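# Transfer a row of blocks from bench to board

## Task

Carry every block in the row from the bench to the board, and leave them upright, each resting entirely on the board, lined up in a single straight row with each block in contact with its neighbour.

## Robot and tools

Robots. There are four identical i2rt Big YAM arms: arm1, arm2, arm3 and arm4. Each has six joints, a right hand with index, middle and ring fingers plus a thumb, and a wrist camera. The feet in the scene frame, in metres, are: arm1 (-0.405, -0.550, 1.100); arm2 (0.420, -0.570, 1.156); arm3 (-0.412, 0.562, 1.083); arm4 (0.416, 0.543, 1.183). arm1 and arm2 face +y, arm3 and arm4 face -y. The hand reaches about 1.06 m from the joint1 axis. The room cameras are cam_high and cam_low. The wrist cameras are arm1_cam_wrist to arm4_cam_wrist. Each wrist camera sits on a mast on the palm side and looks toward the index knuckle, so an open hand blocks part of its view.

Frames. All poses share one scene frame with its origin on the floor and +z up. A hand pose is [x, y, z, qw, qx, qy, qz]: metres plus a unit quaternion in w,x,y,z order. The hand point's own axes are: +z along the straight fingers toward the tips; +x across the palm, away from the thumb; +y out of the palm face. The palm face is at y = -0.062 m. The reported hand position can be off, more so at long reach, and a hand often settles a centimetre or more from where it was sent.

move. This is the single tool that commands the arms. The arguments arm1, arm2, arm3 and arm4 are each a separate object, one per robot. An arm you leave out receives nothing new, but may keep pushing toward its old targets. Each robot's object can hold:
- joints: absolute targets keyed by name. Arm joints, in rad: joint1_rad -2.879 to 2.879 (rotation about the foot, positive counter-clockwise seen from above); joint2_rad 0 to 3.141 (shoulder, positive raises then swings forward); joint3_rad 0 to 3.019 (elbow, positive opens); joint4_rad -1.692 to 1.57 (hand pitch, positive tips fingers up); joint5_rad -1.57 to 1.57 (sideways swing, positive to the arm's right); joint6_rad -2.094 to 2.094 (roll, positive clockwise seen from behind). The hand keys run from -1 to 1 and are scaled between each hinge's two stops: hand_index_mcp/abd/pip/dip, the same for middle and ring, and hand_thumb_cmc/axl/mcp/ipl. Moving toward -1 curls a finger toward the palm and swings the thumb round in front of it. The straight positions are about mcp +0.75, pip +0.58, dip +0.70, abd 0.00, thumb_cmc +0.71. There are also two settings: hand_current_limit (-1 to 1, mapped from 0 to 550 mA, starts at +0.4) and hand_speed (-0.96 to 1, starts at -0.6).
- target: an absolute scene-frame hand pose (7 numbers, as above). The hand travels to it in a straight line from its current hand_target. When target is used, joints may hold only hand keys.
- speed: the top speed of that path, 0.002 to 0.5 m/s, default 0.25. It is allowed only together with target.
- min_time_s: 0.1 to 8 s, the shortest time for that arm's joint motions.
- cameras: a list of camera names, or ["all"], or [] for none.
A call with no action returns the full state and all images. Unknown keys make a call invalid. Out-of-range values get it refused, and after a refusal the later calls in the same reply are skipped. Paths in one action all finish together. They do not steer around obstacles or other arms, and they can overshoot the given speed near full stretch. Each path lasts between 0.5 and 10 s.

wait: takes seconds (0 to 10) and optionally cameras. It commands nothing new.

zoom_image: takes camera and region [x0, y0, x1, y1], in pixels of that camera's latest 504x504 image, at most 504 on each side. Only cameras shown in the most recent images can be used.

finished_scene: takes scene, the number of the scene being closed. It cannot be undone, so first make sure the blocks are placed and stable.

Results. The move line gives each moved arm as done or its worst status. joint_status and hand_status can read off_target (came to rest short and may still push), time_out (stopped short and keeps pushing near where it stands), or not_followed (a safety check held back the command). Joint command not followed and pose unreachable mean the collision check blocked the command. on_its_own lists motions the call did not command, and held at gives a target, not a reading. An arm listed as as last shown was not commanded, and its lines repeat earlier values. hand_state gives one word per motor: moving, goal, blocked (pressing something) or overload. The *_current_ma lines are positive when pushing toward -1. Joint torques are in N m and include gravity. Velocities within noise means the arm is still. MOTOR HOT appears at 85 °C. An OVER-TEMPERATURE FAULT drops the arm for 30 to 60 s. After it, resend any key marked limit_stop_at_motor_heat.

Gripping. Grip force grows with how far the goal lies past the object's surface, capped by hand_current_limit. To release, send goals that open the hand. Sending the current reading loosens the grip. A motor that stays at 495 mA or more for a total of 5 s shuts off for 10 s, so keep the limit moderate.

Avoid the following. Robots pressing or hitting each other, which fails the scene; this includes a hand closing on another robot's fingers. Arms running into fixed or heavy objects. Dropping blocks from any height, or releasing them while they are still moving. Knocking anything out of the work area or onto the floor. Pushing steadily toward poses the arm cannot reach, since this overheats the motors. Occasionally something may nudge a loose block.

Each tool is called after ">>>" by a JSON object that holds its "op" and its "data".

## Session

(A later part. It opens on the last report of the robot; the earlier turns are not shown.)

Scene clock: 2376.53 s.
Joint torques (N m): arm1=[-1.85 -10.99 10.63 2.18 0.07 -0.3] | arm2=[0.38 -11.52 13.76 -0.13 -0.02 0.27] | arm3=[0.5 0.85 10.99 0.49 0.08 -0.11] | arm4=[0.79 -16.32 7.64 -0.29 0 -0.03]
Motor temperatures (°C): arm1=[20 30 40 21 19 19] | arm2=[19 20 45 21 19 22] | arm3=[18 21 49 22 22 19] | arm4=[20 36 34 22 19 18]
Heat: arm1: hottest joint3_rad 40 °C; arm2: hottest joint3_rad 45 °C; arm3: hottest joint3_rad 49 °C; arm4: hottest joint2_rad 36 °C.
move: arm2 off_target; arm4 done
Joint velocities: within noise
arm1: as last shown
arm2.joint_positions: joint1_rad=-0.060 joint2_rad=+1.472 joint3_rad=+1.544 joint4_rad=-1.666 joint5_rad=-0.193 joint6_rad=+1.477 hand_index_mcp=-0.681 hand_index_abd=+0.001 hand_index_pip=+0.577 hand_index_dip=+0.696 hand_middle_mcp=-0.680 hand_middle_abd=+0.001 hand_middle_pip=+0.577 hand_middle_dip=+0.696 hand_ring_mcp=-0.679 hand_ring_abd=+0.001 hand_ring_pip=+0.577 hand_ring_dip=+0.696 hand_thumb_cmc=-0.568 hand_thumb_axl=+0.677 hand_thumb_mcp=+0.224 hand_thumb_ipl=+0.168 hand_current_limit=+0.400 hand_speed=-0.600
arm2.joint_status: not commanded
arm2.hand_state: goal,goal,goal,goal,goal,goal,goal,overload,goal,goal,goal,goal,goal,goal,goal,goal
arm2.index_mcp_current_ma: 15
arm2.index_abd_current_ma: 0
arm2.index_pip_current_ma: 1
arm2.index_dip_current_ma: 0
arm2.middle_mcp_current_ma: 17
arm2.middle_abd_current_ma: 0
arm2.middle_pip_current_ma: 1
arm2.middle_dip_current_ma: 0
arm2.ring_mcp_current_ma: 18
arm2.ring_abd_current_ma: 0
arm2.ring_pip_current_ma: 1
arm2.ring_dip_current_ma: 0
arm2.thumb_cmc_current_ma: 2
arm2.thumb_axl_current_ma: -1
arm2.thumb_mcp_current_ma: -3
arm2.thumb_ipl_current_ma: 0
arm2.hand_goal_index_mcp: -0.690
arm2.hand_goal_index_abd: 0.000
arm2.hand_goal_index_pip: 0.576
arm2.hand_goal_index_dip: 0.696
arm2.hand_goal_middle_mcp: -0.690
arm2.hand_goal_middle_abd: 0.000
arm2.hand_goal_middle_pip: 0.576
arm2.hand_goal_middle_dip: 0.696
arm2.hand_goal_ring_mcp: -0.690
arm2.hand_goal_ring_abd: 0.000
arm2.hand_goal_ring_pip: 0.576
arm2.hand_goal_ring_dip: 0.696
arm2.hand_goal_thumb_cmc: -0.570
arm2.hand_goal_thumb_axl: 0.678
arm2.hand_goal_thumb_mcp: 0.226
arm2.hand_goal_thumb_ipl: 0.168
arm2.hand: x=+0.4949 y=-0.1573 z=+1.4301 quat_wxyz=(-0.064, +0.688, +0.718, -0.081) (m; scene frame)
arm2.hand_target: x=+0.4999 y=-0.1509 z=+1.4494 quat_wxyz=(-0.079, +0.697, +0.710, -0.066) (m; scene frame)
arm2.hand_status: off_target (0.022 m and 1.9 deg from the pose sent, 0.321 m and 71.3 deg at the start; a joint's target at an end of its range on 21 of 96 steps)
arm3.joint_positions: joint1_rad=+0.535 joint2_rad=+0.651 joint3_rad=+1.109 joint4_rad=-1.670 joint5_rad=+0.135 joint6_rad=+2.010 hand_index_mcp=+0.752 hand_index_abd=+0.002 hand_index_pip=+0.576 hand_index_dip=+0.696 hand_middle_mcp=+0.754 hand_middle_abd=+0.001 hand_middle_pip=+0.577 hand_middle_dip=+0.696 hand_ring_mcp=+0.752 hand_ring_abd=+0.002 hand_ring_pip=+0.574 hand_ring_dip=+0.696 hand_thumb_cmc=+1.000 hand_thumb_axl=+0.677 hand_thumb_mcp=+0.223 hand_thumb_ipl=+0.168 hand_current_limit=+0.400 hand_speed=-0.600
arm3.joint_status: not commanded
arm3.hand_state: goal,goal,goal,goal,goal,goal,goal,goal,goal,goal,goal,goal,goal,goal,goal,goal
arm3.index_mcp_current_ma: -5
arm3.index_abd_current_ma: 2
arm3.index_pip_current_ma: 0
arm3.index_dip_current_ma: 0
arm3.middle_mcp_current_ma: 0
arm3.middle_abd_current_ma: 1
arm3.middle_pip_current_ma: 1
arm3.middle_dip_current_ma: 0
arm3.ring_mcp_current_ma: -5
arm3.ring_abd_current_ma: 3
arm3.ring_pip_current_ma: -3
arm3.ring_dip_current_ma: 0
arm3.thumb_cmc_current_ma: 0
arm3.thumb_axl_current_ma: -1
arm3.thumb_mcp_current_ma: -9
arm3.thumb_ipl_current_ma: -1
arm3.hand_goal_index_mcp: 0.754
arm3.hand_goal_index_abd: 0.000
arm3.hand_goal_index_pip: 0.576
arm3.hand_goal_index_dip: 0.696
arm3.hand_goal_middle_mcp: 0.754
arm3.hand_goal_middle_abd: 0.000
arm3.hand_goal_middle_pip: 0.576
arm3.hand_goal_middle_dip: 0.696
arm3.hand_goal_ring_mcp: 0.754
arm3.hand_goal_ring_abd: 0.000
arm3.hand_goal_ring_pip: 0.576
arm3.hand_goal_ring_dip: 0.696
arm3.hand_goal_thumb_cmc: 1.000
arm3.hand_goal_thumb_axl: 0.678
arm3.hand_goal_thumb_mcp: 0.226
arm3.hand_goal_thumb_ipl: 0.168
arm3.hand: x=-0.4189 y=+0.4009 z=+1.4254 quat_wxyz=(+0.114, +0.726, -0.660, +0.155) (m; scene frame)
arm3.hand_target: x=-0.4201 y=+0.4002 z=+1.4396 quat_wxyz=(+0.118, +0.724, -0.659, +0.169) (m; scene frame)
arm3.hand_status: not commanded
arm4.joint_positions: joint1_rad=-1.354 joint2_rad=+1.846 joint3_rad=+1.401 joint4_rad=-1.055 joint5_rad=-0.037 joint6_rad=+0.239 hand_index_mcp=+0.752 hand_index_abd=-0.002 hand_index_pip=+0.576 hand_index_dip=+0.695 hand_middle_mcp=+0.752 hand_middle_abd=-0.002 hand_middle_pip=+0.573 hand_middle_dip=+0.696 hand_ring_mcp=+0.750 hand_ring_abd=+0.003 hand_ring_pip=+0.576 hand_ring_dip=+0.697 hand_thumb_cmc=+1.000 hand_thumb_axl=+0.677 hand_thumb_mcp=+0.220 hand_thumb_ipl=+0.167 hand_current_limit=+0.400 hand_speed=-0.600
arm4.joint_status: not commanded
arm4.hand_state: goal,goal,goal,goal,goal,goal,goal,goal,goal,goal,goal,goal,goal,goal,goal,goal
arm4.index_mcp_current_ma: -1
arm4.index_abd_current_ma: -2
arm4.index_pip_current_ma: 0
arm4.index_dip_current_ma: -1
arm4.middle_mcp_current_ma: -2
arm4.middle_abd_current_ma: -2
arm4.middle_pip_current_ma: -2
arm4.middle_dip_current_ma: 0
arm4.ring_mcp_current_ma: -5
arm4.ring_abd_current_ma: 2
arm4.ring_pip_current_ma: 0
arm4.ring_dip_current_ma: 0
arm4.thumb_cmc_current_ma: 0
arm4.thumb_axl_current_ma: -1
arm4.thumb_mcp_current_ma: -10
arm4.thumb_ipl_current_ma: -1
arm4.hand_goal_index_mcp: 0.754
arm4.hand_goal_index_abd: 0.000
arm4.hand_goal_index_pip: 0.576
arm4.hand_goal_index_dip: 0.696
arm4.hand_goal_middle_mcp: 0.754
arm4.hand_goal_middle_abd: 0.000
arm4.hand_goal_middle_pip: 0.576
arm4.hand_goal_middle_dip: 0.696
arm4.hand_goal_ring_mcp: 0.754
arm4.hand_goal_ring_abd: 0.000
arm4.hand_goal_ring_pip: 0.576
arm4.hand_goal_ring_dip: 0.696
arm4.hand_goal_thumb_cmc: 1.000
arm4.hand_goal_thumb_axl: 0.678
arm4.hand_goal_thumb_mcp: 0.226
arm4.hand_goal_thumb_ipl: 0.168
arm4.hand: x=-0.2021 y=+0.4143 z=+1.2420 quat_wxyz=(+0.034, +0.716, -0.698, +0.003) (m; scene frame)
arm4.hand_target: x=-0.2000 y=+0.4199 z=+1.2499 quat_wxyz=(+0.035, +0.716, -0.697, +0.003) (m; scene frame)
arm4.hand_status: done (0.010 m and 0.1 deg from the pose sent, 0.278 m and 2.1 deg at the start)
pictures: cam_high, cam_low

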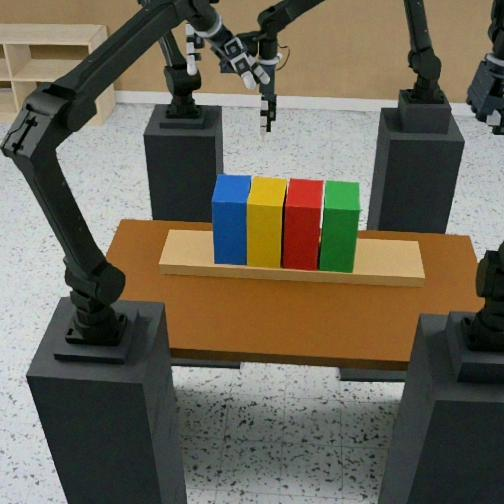

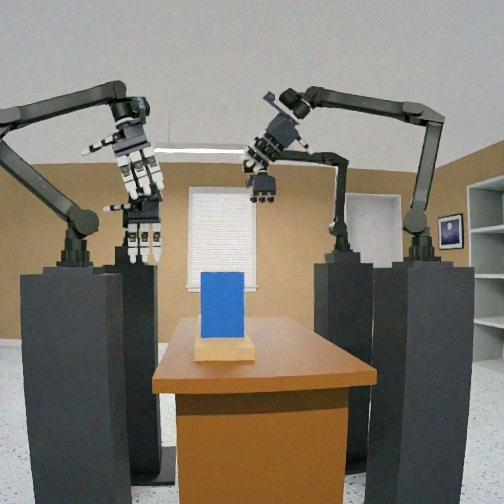

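>>> {"op": "zoom_image", "data": {"camera": "cam_high", "region": [205, 165, 365, 285]}}

>>> {"op": "move", "data": {"arm2": {"target": [0.45, 0.06, 1.20, -0.0746, 0.696, 0.710, -0.0732], "speed": 0.2}}}

>>> {"op": "move", "data": {"arm2": {"target": [0.40, 0.103, 0.95, -0.0746, 0.696, 0.710, -0.0732], "speed": 0.15}, "cameras": ["cam_high", "cam_low"]}}

Scaled by 3.150 from the camera's 504x504 image, which has a finer 720x720 frame.

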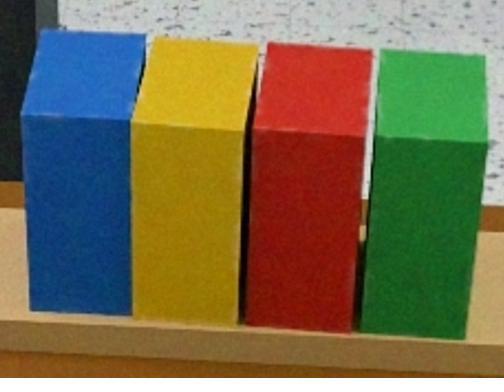

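Scene clock: 2385.93 s.
Joint torques (N m): arm1=[-1.85 -10.93 10.63 2.14 0.07 -0.29] | arm2=[2.2 -18.73 12.97 0.46 -0.01 0.26] | arm3=[0.21 0.85 11 0.53 0.06 -0.1] | arm4=[0.85 -16.79 7.61 -0.42 -0.07 -0.02]
Motor temperatures (°C): arm1=[20 30 40 21 19 19] | arm2=[19 21 44 21 19 22] | arm3=[18 21 49 22 22 19] | arm4=[20 35 33 22 19 18]
Heat: arm1: hottest joint3_rad 40 °C; arm2: hottest joint3_rad 44 °C; arm3: hottest joint3_rad 49 °C; arm4: hottest joint2_rad 35 °C.
move: arm2 off_target
Joint velocities: within noise
arm1, arm3, arm4: as last shown
arm2.joint_positions: joint1_rad=+0.009 joint2_rad=+2.114 joint3_rad=+1.802 joint4_rad=-1.282 joint5_rad=-0.197 joint6_rad=+1.568 hand_index_mcp=-0.681 hand_index_abd=+0.001 hand_index_pip=+0.577 hand_index_dip=+0.696 hand_middle_mcp=-0.680 hand_middle_abd=+0.000 hand_middle_pip=+0.577 hand_middle_dip=+0.696 hand_ring_mcp=-0.679 hand_ring_abd=+0.001 hand_ring_pip=+0.577 hand_ring_dip=+0.696 hand_thumb_cmc=-0.569 hand_thumb_axl=+0.677 hand_thumb_mcp=+0.224 hand_thumb_ipl=+0.168 hand_current_limit=+0.400 hand_speed=-0.600
arm2.joint_status: not commanded
arm2.hand_state: goal,goal,goal,goal,goal,goal,goal,overload,goal,goal,goal,goal,goal,goal,goal,goal
arm2.index_mcp_current_ma: 15
arm2.index_abd_current_ma: 0
arm2.index_pip_current_ma: 1
arm2.index_dip_current_ma: 0
arm2.middle_mcp_current_ma: 17
arm2.middle_abd_current_ma: 0
arm2.middle_pip_current_ma: 1
arm2.middle_dip_current_ma: 0
arm2.ring_mcp_current_ma: 18
arm2.ring_abd_current_ma: 0
arm2.ring_pip_current_ma: 1
arm2.ring_dip_current_ma: 0
arm2.thumb_cmc_current_ma: 1
arm2.thumb_axl_current_ma: -1
arm2.thumb_mcp_current_ma: -3
arm2.thumb_ipl_current_ma: 0
arm2.hand_goal_index_mcp: -0.690
arm2.hand_goal_index_abd: 0.000
arm2.hand_goal_index_pip: 0.576
arm2.hand_goal_index_dip: 0.696
arm2.hand_goal_middle_mcp: -0.690
arm2.hand_goal_middle_abd: 0.000
arm2.hand_goal_middle_pip: 0.576
arm2.hand_goal_middle_dip: 0.696
arm2.hand_goal_ring_mcp: -0.690
arm2.hand_goal_ring_abd: 0.000
arm2.hand_goal_ring_pip: 0.576
arm2.hand_goal_ring_dip: 0.696
arm2.hand_goal_thumb_cmc: -0.570
arm2.hand_goal_thumb_axl: 0.678
arm2.hand_goal_thumb_mcp: 0.226
arm2.hand_goal_thumb_ipl: 0.168
arm2.hand: x=+0.4578 y=+0.0415 z=+1.1890 quat_wxyz=(-0.059, +0.696, +0.710, -0.087) (m; scene frame)
arm2.hand_target: x=+0.4499 y=+0.0591 z=+1.2003 quat_wxyz=(-0.075, +0.696, +0.710, -0.073) (m; scene frame)
arm2.hand_status: off_target (0.023 m and 2.4 deg from the pose sent, 0.320 m and 1.9 deg at the start)
arm4.hand_target: x=-0.1999 y=+0.4199 z=+1.2499 quat_wxyz=(+0.035, +0.716, -0.697, +0.003) (m; scene frame)
pictures: none

Scene clock: 2388.47 s.
Joint torques (N m): arm1=[-1.9 -10.93 10.65 2.14 0.07 -0.3] | arm2=[2.26 -20.78 11.15 0.62 0.07 0.25] | arm3=[0.26 0.44 10.99 0.51 0.09 -0.11] | arm4=[1.2 -16.44 7.64 -0.29 -0.04 -0.02]
Motor temperatures (°C): arm1=[20 30 40 21 19 19] | arm2=[19 21 44 21 19 22] | arm3=[18 21 49 22 22 19] | arm4=[20 35 33 22 19 18]
Heat: arm1: hottest joint3_rad 40 °C; arm2: hottest joint3_rad 44 °C; arm3: hottest joint3_rad 49 °C; arm4: hottest joint2_rad 35 °C.
move: arm2 off_target
Joint velocities: within noise
arm1, arm3, arm4: as last shown
arm2.joint_positions: joint1_rad=+0.074 joint2_rad=+2.557 joint3_rad=+1.939 joint4_rad=-0.954 joint5_rad=-0.197 joint6_rad=+1.636 hand_index_mcp=-0.681 hand_index_abd=+0.001 hand_index_pip=+0.577 hand_index_dip=+0.696 hand_middle_mcp=-0.680 hand_middle_abd=+0.000 hand_middle_pip=+0.577 hand_middle_dip=+0.696 hand_ring_mcp=-0.679 hand_ring_abd=+0.001 hand_ring_pip=+0.577 hand_ring_dip=+0.696 hand_thumb_cmc=-0.569 hand_thumb_axl=+0.677 hand_thumb_mcp=+0.224 hand_thumb_ipl=+0.168 hand_current_limit=+0.400 hand_speed=-0.600
arm2.joint_status: not commanded
arm2.hand_state: goal,goal,goal,goal,goal,goal,goal,overload,goal,goal,goal,goal,goal,goal,goal,goal
arm2.index_mcp_current_ma: 15
arm2.index_abd_current_ma: 0
arm2.index_pip_current_ma: 1
arm2.index_dip_current_ma: 0
arm2.middle_mcp_current_ma: 17
arm2.middle_abd_current_ma: 0
arm2.middle_pip_current_ma: 1
arm2.middle_dip_current_ma: 0
arm2.ring_mcp_current_ma: 18
arm2.ring_abd_current_ma: 0
arm2.ring_pip_current_ma: 1
arm2.ring_dip_current_ma: 0
arm2.thumb_cmc_current_ma: 1
arm2.thumb_axl_current_ma: -1
arm2.thumb_mcp_current_ma: -3
arm2.thumb_ipl_current_ma: 0
arm2.hand_goal_index_mcp: -0.690
arm2.hand_goal_index_abd: 0.000
arm2.hand_goal_index_pip: 0.576
arm2.hand_goal_index_dip: 0.696
arm2.hand_goal_middle_mcp: -0.690
arm2.hand_goal_middle_abd: 0.000
arm2.hand_goal_middle_pip: 0.576
arm2.hand_goal_middle_dip: 0.696
arm2.hand_goal_ring_mcp: -0.690
arm2.hand_goal_ring_abd: 0.000
arm2.hand_goal_ring_pip: 0.576
arm2.hand_goal_ring_dip: 0.696
arm2.hand_goal_thumb_cmc: -0.570
arm2.hand_goal_thumb_axl: 0.678
arm2.hand_goal_thumb_mcp: 0.226
arm2.hand_goal_thumb_ipl: 0.168
arm2.hand: x=+0.4093 y=+0.0866 z=+0.9478 quat_wxyz=(-0.063, +0.696, +0.710, -0.083) (m; scene frame)
arm2.hand_target: x=+0.4001 y=+0.1023 z=+0.9504 quat_wxyz=(-0.075, +0.696, +0.710, -0.073) (m; scene frame)
arm2.hand_status: off_target (0.019 m and 1.8 deg from the pose sent, 0.253 m and 2.3 deg at the start)
pictures: cam_high, cam_low

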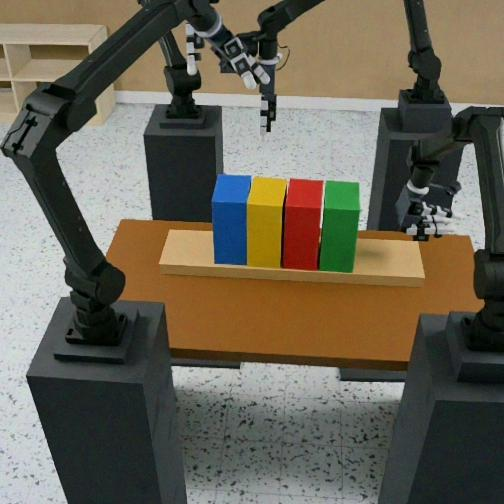

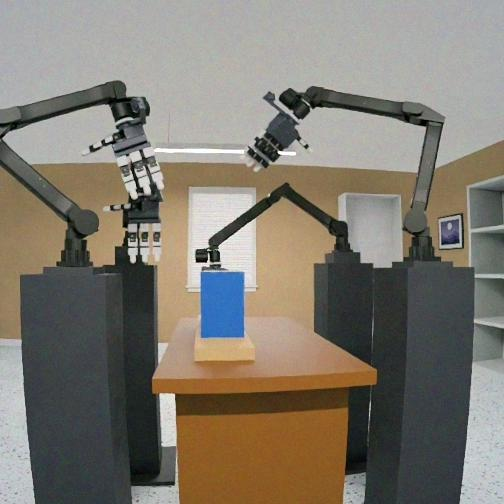

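>>> {"op": "move", "data": {"arm2": {"target": [0.37, 0.118, 0.885, -0.0746, 0.696, 0.710, -0.0732], "speed": 0.12}}}

>>> {"op": "move", "data": {"arm2": {"target": [0.315, 0.118, 0.885, -0.0746, 0.696, 0.710, -0.0732], "speed": 0.1}, "cameras": ["cam_high", "cam_low"]}}

>>> {"op": "zoom_image", "data": {"camera": "cam_high", "region": [205, 165, 425, 295]}}

Scene clock: 2400.03 s.
Joint torques (N m): arm1=[-1.9 -10.87 10.65 2.17 0.07 -0.3] | arm2=[1.61 -21.89 11.08 0.36 0.12 0.25] | arm3=[0.26 0.85 11.02 0.53 0.08 -0.09] | arm4=[1.03 -16.56 7.65 -0.31 -0.02 0.01]
Motor temperatures (°C): arm1=[20 29 40 21 19 19] | arm2=[19 23 45 21 19 22] | arm3=[18 21 50 22 22 19] | arm4=[20 35 33 22 19 18]
Heat: arm1: hottest joint3_rad 40 °C; arm2: hottest joint3_rad 45 °C; arm3: hottest joint3_rad 50 °C; arm4: hottest joint2_rad 35 °C.
move: arm2 off_target
Joint velocities: within noise
arm1, arm3, arm4: as last shown
arm2.joint_positions: joint1_rad=+0.117 joint2_rad=+2.729 joint3_rad=+2.106 joint4_rad=-0.933 joint5_rad=-0.197 joint6_rad=+1.675 hand_index_mcp=-0.681 hand_index_abd=+0.001 hand_index_pip=+0.577 hand_index_dip=+0.696 hand_middle_mcp=-0.680 hand_middle_abd=+0.000 hand_middle_pip=+0.577 hand_middle_dip=+0.696 hand_ring_mcp=-0.679 hand_ring_abd=+0.001 hand_ring_pip=+0.577 hand_ring_dip=+0.696 hand_thumb_cmc=-0.569 hand_thumb_axl=+0.677 hand_thumb_mcp=+0.224 hand_thumb_ipl=+0.168 hand_current_limit=+0.400 hand_speed=-0.600
arm2.joint_status: not commanded
arm2.hand_state: goal,goal,goal,goal,goal,goal,goal,overload,goal,goal,goal,goal,goal,goal,goal,goal
arm2.index_mcp_current_ma: 15
arm2.index_abd_current_ma: 0
arm2.index_pip_current_ma: 1
arm2.index_dip_current_ma: 0
arm2.middle_mcp_current_ma: 17
arm2.middle_abd_current_ma: 0
arm2.middle_pip_current_ma: 1
arm2.middle_dip_current_ma: 0
arm2.ring_mcp_current_ma: 18
arm2.ring_abd_current_ma: 0
arm2.ring_pip_current_ma: 1
arm2.ring_dip_current_ma: 0
arm2.thumb_cmc_current_ma: 1
arm2.thumb_axl_current_ma: -1
arm2.thumb_mcp_current_ma: -3
arm2.thumb_ipl_current_ma: 0
arm2.hand_goal_index_mcp: -0.690
arm2.hand_goal_index_abd: 0.000
arm2.hand_goal_index_pip: 0.576
arm2.hand_goal_index_dip: 0.696
arm2.hand_goal_middle_mcp: -0.690
arm2.hand_goal_middle_abd: 0.000
arm2.hand_goal_middle_pip: 0.576
arm2.hand_goal_middle_dip: 0.696
arm2.hand_goal_ring_mcp: -0.690
arm2.hand_goal_ring_abd: 0.000
arm2.hand_goal_ring_pip: 0.576
arm2.hand_goal_ring_dip: 0.696
arm2.hand_goal_thumb_cmc: -0.570
arm2.hand_goal_thumb_axl: 0.678
arm2.hand_goal_thumb_mcp: 0.226
arm2.hand_goal_thumb_ipl: 0.168
arm2.hand: x=+0.3770 y=+0.1051 z=+0.8834 quat_wxyz=(-0.066, +0.695, +0.712, -0.081) (m; scene frame)
arm2.hand_target: x=+0.3699 y=+0.1176 z=+0.8855 quat_wxyz=(-0.075, +0.696, +0.710, -0.073) (m; scene frame)
arm2.hand_status: off_target (0.015 m and 1.4 deg from the pose sent, 0.080 m and 1.8 deg at the start)
pictures: none

Scene clock: 2401.40 s.
Joint torques (N m): arm1=[-1.79 -10.99 10.63 2.14 0.07 -0.29] | arm2=[1.38 -21.07 11.52 -0.05 0.13 0.22] | arm3=[0.15 0.73 11.06 0.5 0.08 -0.09] | arm4=[1.03 -16.26 7.53 -0.32 -0.03 -0.03]
Motor temperatures (°C): arm1=[20 29 40 21 19 19] | arm2=[19 23 45 21 19 22] | arm3=[18 21 50 22 22 19] | arm4=[20 35 33 22 19 18]
Heat: arm1: hottest joint3_rad 40 °C; arm2: hottest joint3_rad 45 °C; arm3: hottest joint3_rad 50 °C; arm4: hottest joint2_rad 35 °C.
move: arm2 done
Joint velocities: within noise
arm1, arm3, arm4: as last shown
arm2.joint_positions: joint1_rad=+0.201 joint2_rad=+2.743 joint3_rad=+2.161 joint4_rad=-0.936 joint5_rad=-0.193 joint6_rad=+1.751 hand_index_mcp=-0.681 hand_index_abd=+0.001 hand_index_pip=+0.577 hand_index_dip=+0.696 hand_middle_mcp=-0.680 hand_middle_abd=+0.000 hand_middle_pip=+0.577 hand_middle_dip=+0.696 hand_ring_mcp=-0.679 hand_ring_abd=+0.001 hand_ring_pip=+0.577 hand_ring_dip=+0.696 hand_thumb_cmc=-0.569 hand_thumb_axl=+0.677 hand_thumb_mcp=+0.224 hand_thumb_ipl=+0.168 hand_current_limit=+0.400 hand_speed=-0.600
arm2.joint_status: not commanded
arm2.hand_state: goal,goal,goal,goal,goal,goal,goal,overload,goal,goal,goal,goal,goal,goal,goal,goal
arm2.index_mcp_current_ma: 15
arm2.index_abd_current_ma: 0
arm2.index_pip_current_ma: 1
arm2.index_dip_current_ma: 0
arm2.middle_mcp_current_ma: 17
arm2.middle_abd_current_ma: 0
arm2.middle_pip_current_ma: 1
arm2.middle_dip_current_ma: 0
arm2.ring_mcp_current_ma: 18
arm2.ring_abd_current_ma: 0
arm2.ring_pip_current_ma: 1
arm2.ring_dip_current_ma: 0
arm2.thumb_cmc_current_ma: 1
arm2.thumb_axl_current_ma: -1
arm2.thumb_mcp_current_ma: -3
arm2.thumb_ipl_current_ma: 0
arm2.hand_goal_index_mcp: -0.690
arm2.hand_goal_index_abd: 0.000
arm2.hand_goal_index_pip: 0.576
arm2.hand_goal_index_dip: 0.696
arm2.hand_goal_middle_mcp: -0.690
arm2.hand_goal_middle_abd: 0.000
arm2.hand_goal_middle_pip: 0.576
arm2.hand_goal_middle_dip: 0.696
arm2.hand_goal_ring_mcp: -0.690
arm2.hand_goal_ring_abd: 0.000
arm2.hand_goal_ring_pip: 0.576
arm2.hand_goal_ring_dip: 0.696
arm2.hand_goal_thumb_cmc: -0.570
arm2.hand_goal_thumb_axl: 0.678
arm2.hand_goal_thumb_mcp: 0.226
arm2.hand_goal_thumb_ipl: 0.168
arm2.hand: x=+0.3150 y=+0.1122 z=+0.8907 quat_wxyz=(-0.074, +0.690, +0.716, -0.074) (m; scene frame)
arm2.hand_target: x=+0.3151 y=+0.1176 z=+0.8851 quat_wxyz=(-0.075, +0.696, +0.710, -0.073) (m; scene frame)
arm2.hand_status: done (0.008 m and 1.0 deg from the pose sent, 0.063 m and 1.4 deg at the start)
pictures: cam_high, cam_low

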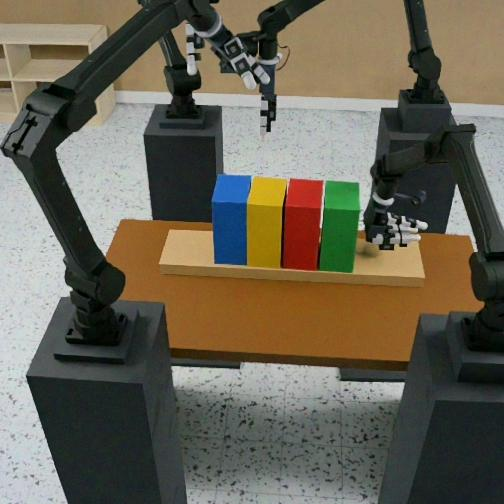

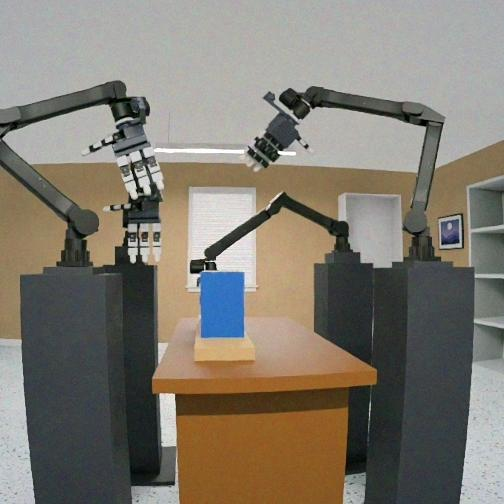

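Scaled by 2.291 from the camera's 504x504 image, which has a finer 720x720 frame.

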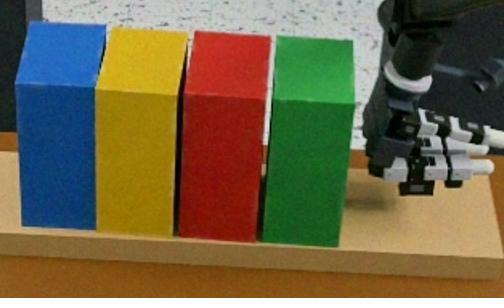

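>>> {"op": "move", "data": {"arm2": {"target": [0.290, 0.108, 0.885, -0.0746, 0.696, 0.710, -0.0732], "speed": 0.04}, "cameras": ["cam_high", "cam_low"]}}

>>> {"op": "zoom_image", "data": {"camera": "cam_high", "region": [205, 165, 425, 295]}}

Scene clock: 2425.60 s.
Joint torques (N m): arm1=[-1.79 -10.93 10.67 2.18 0.06 -0.29] | arm2=[1.96 -22.01 9.29 0.84 0.16 0.26] | arm3=[0.15 0.85 10.97 0.5 0.08 -0.11] | arm4=[1.14 -16.26 7.6 -0.38 -0.03 0]
Motor temperatures (°C): arm1=[20 29 40 21 19 19] | arm2=[19 26 43 21 19 22] | arm3=[18 21 50 22 22 19] | arm4=[20 35 32 22 19 18]
Heat: arm1: hottest joint3_rad 40 °C; arm2: hottest joint3_rad 43 °C; arm3: hottest joint3_rad 50 °C; arm4: hottest joint2_rad 35 °C.
move: arm2 done
Joint velocities: within noise
arm1, arm3, arm4: as last shown
arm2.joint_positions: joint1_rad=+0.228 joint2_rad=+2.743 joint3_rad=+2.161 joint4_rad=-0.936 joint5_rad=-0.192 joint6_rad=+1.788 hand_index_mcp=-0.681 hand_index_abd=+0.001 hand_index_pip=+0.577 hand_index_dip=+0.696 hand_middle_mcp=-0.680 hand_middle_abd=+0.000 hand_middle_pip=+0.577 hand_middle_dip=+0.696 hand_ring_mcp=-0.679 hand_ring_abd=+0.001 hand_ring_pip=+0.577 hand_ring_dip=+0.696 hand_thumb_cmc=-0.569 hand_thumb_axl=+0.677 hand_thumb_mcp=+0.224 hand_thumb_ipl=+0.168 hand_current_limit=+0.400 hand_speed=-0.600
arm2.joint_status: not commanded
arm2.hand_state: goal,goal,goal,goal,goal,goal,goal,overload,goal,goal,goal,goal,goal,goal,goal,goal
arm2.index_mcp_current_ma: 15
arm2.index_abd_current_ma: 0
arm2.index_pip_current_ma: 1
arm2.index_dip_current_ma: 0
arm2.middle_mcp_current_ma: 17
arm2.middle_abd_current_ma: 0
arm2.middle_pip_current_ma: 1
arm2.middle_dip_current_ma: 0
arm2.ring_mcp_current_ma: 18
arm2.ring_abd_current_ma: 0
arm2.ring_pip_current_ma: 1
arm2.ring_dip_current_ma: 0
arm2.thumb_cmc_current_ma: 1
arm2.thumb_axl_current_ma: -1
arm2.thumb_mcp_current_ma: -3
arm2.thumb_ipl_current_ma: 0
arm2.hand_goal_index_mcp: -0.690
arm2.hand_goal_index_abd: 0.000
arm2.hand_goal_index_pip: 0.576
arm2.hand_goal_index_dip: 0.696
arm2.hand_goal_middle_mcp: -0.690
arm2.hand_goal_middle_abd: 0.000
arm2.hand_goal_middle_pip: 0.576
arm2.hand_goal_middle_dip: 0.696
arm2.hand_goal_ring_mcp: -0.690
arm2.hand_goal_ring_abd: 0.000
arm2.hand_goal_ring_pip: 0.576
arm2.hand_goal_ring_dip: 0.696
arm2.hand_goal_thumb_cmc: -0.570
arm2.hand_goal_thumb_axl: 0.678
arm2.hand_goal_thumb_mcp: 0.226
arm2.hand_goal_thumb_ipl: 0.168
arm2.hand: x=+0.2965 y=+0.1061 z=+0.8912 quat_wxyz=(-0.072, +0.694, +0.712, -0.076) (m; scene frame)
arm2.hand_target: x=+0.2899 y=+0.1078 z=+0.8851 quat_wxyz=(-0.075, +0.696, +0.710, -0.073) (m; scene frame)
arm2.hand_status: done (0.009 m and 0.6 deg from the pose sent, 0.026 m and 1.0 deg at the start)
pictures: cam_high, cam_low

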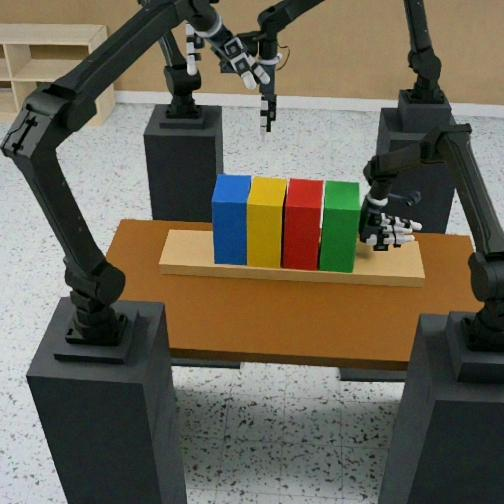

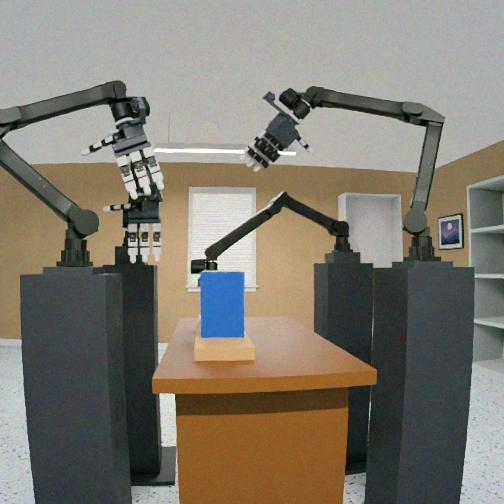

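Scaled by 2.291 from the camera's 504x504 image, which has a finer 720x720 frame.

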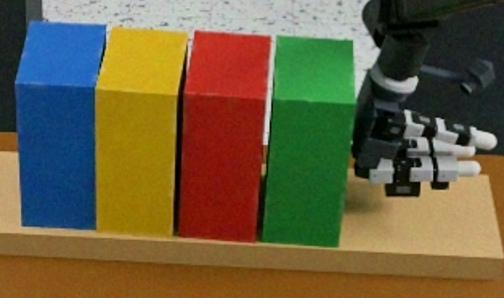

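>>> {"op": "move", "data": {"arm2": {"target": [0.270, 0.106, 0.885, -0.0746, 0.696, 0.710, -0.0732], "speed": 0.03}, "cameras": ["cam_high"]}}

>>> {"op": "zoom_image", "data": {"camera": "cam_high", "region": [205, 165, 425, 295]}}

Scene clock: 2431.43 s.
Joint torques (N m): arm1=[-1.96 -10.81 10.63 2.18 0.06 -0.3] | arm2=[2.96 -21.42 10.56 0.7 0.04 0.24] | arm3=[0.15 1.14 10.97 0.53 0.1 -0.11] | arm4=[0.91 -16.09 7.45 -0.4 -0.04 -0.02]
Motor temperatures (°C): arm1=[20 29 40 21 19 19] | arm2=[19 26 42 21 19 22] | arm3=[18 21 50 22 22 19] | arm4=[20 35 32 22 19 18]
Heat: arm1: hottest joint3_rad 40 °C; arm2: hottest joint3_rad 42 °C; arm3: hottest joint3_rad 50 °C; arm4: hottest joint2_rad 35 °C.
move: arm2 off_target
Joint velocities: within noise
arm1.joint_positions: joint1_rad=-0.504 joint2_rad=+1.342 joint3_rad=+1.609 joint4_rad=-1.037 joint5_rad=-0.005 joint6_rad=+0.414 hand_index_mcp=+0.758 hand_index_abd=+0.000 hand_index_pip=+0.577 hand_index_dip=+0.696 hand_middle_mcp=+0.758 hand_middle_abd=-0.001 hand_middle_pip=+0.577 hand_middle_dip=+0.696 hand_ring_mcp=+0.758 hand_ring_abd=+0.002 hand_ring_pip=+0.576 hand_ring_dip=+0.696 hand_thumb_cmc=+1.000 hand_thumb_axl=+0.677 hand_thumb_mcp=+0.222 hand_thumb_ipl=+0.168 hand_current_limit=+0.400 hand_speed=-0.600
arm1.joint_status: not commanded
arm1.hand_state: goal,goal,goal,goal,goal,goal,goal,goal,goal,goal,goal,goal,goal,goal,goal,goal
arm1.index_mcp_current_ma: 10
arm1.index_abd_current_ma: -1
arm1.index_pip_current_ma: 1
arm1.index_dip_current_ma: 0
arm1.middle_mcp_current_ma: 11
arm1.middle_abd_current_ma: -1
arm1.middle_pip_current_ma: 1
arm1.middle_dip_current_ma: 0
arm1.ring_mcp_current_ma: 9
arm1.ring_abd_current_ma: 4
arm1.ring_pip_current_ma: 0
arm1.ring_dip_current_ma: 0
arm1.thumb_cmc_current_ma: 0
arm1.thumb_axl_current_ma: -2
arm1.thumb_mcp_current_ma: -12
arm1.thumb_ipl_current_ma: -1
arm1.hand_goal_index_mcp: 0.754
arm1.hand_goal_index_abd: 0.000
arm1.hand_goal_index_pip: 0.576
arm1.hand_goal_index_dip: 0.696
arm1.hand_goal_middle_mcp: 0.754
arm1.hand_goal_middle_abd: 0.000
arm1.hand_goal_middle_pip: 0.576
arm1.hand_goal_middle_dip: 0.696
arm1.hand_goal_ring_mcp: 0.754
arm1.hand_goal_ring_abd: 0.000
arm1.hand_goal_ring_pip: 0.576
arm1.hand_goal_ring_dip: 0.696
arm1.hand_goal_thumb_cmc: 1.000
arm1.hand_goal_thumb_axl: 0.678
arm1.hand_goal_thumb_mcp: 0.226
arm1.hand_goal_thumb_ipl: 0.168
arm1.hand: x=-0.0706 y=-0.0606 z=+1.6000 quat_wxyz=(+0.011, +0.405, +0.824, +0.396) (m; scene frame)
arm1.hand_target: x=-0.0713 y=-0.0552 z=+1.6032 quat_wxyz=(+0.012, +0.399, +0.825, +0.399) (m; scene frame)
arm1.hand_status: not commanded
arm2.joint_positions: joint1_rad=+0.244 joint2_rad=+2.743 joint3_rad=+2.161 joint4_rad=-0.936 joint5_rad=-0.187 joint6_rad=+1.819 hand_index_mcp=-0.681 hand_index_abd=+0.001 hand_index_pip=+0.577 hand_index_dip=+0.696 hand_middle_mcp=-0.680 hand_middle_abd=+0.000 hand_middle_pip=+0.577 hand_middle_dip=+0.696 hand_ring_mcp=-0.679 hand_ring_abd=+0.001 hand_ring_pip=+0.577 hand_ring_dip=+0.696 hand_thumb_cmc=-0.569 hand_thumb_axl=+0.677 hand_thumb_mcp=+0.224 hand_thumb_ipl=+0.168 hand_current_limit=+0.400 hand_speed=-0.600
arm2.joint_status: not commanded
arm2.hand_state: goal,goal,goal,goal,goal,goal,goal,overload,goal,goal,goal,goal,goal,goal,goal,goal
arm2.index_mcp_current_ma: 15
arm2.index_abd_current_ma: 0
arm2.index_pip_current_ma: 1
arm2.index_dip_current_ma: 0
arm2.middle_mcp_current_ma: 17
arm2.middle_abd_current_ma: 0
arm2.middle_pip_current_ma: 1
arm2.middle_dip_current_ma: 0
arm2.ring_mcp_current_ma: 18
arm2.ring_abd_current_ma: 0
arm2.ring_pip_current_ma: 1
arm2.ring_dip_current_ma: 0
arm2.thumb_cmc_current_ma: 1
arm2.thumb_axl_current_ma: -1
arm2.thumb_mcp_current_ma: -3
arm2.thumb_ipl_current_ma: 0
arm2.hand_goal_index_mcp: -0.690
arm2.hand_goal_index_abd: 0.000
arm2.hand_goal_index_pip: 0.576
arm2.hand_goal_index_dip: 0.696
arm2.hand_goal_middle_mcp: -0.690
arm2.hand_goal_middle_abd: 0.000
arm2.hand_goal_middle_pip: 0.576
arm2.hand_goal_middle_dip: 0.696
arm2.hand_goal_ring_mcp: -0.690
arm2.hand_goal_ring_abd: 0.000
arm2.hand_goal_ring_pip: 0.576
arm2.hand_goal_ring_dip: 0.696
arm2.hand_goal_thumb_cmc: -0.570
arm2.hand_goal_thumb_axl: 0.678
arm2.hand_goal_thumb_mcp: 0.226
arm2.hand_goal_thumb_ipl: 0.168
arm2.hand: x=+0.2859 y=+0.1017 z=+0.8917 quat_wxyz=(-0.069, +0.700, +0.707, -0.076) (m; scene frame)
arm2.hand_target: x=+0.2701 y=+0.1054 z=+0.8853 quat_wxyz=(-0.075, +0.696, +0.710, -0.073) (m; scene frame)
arm2.hand_status: off_target (0.018 m and 0.9 deg from the pose sent, 0.027 m and 0.6 deg at the start)
arm3, arm4: as last shown
pictures: cam_high

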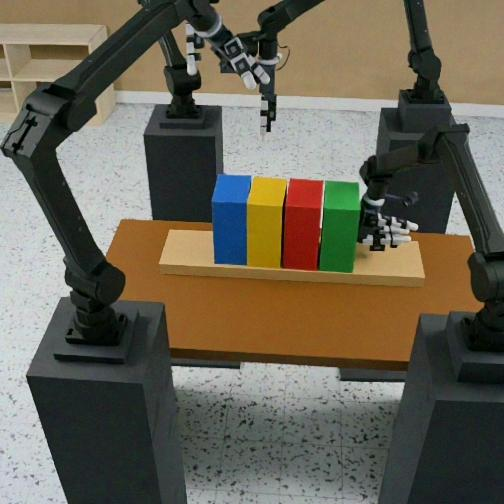

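Scaled by 2.291 from the camera's 504x504 image, which has a finer 720x720 frame.

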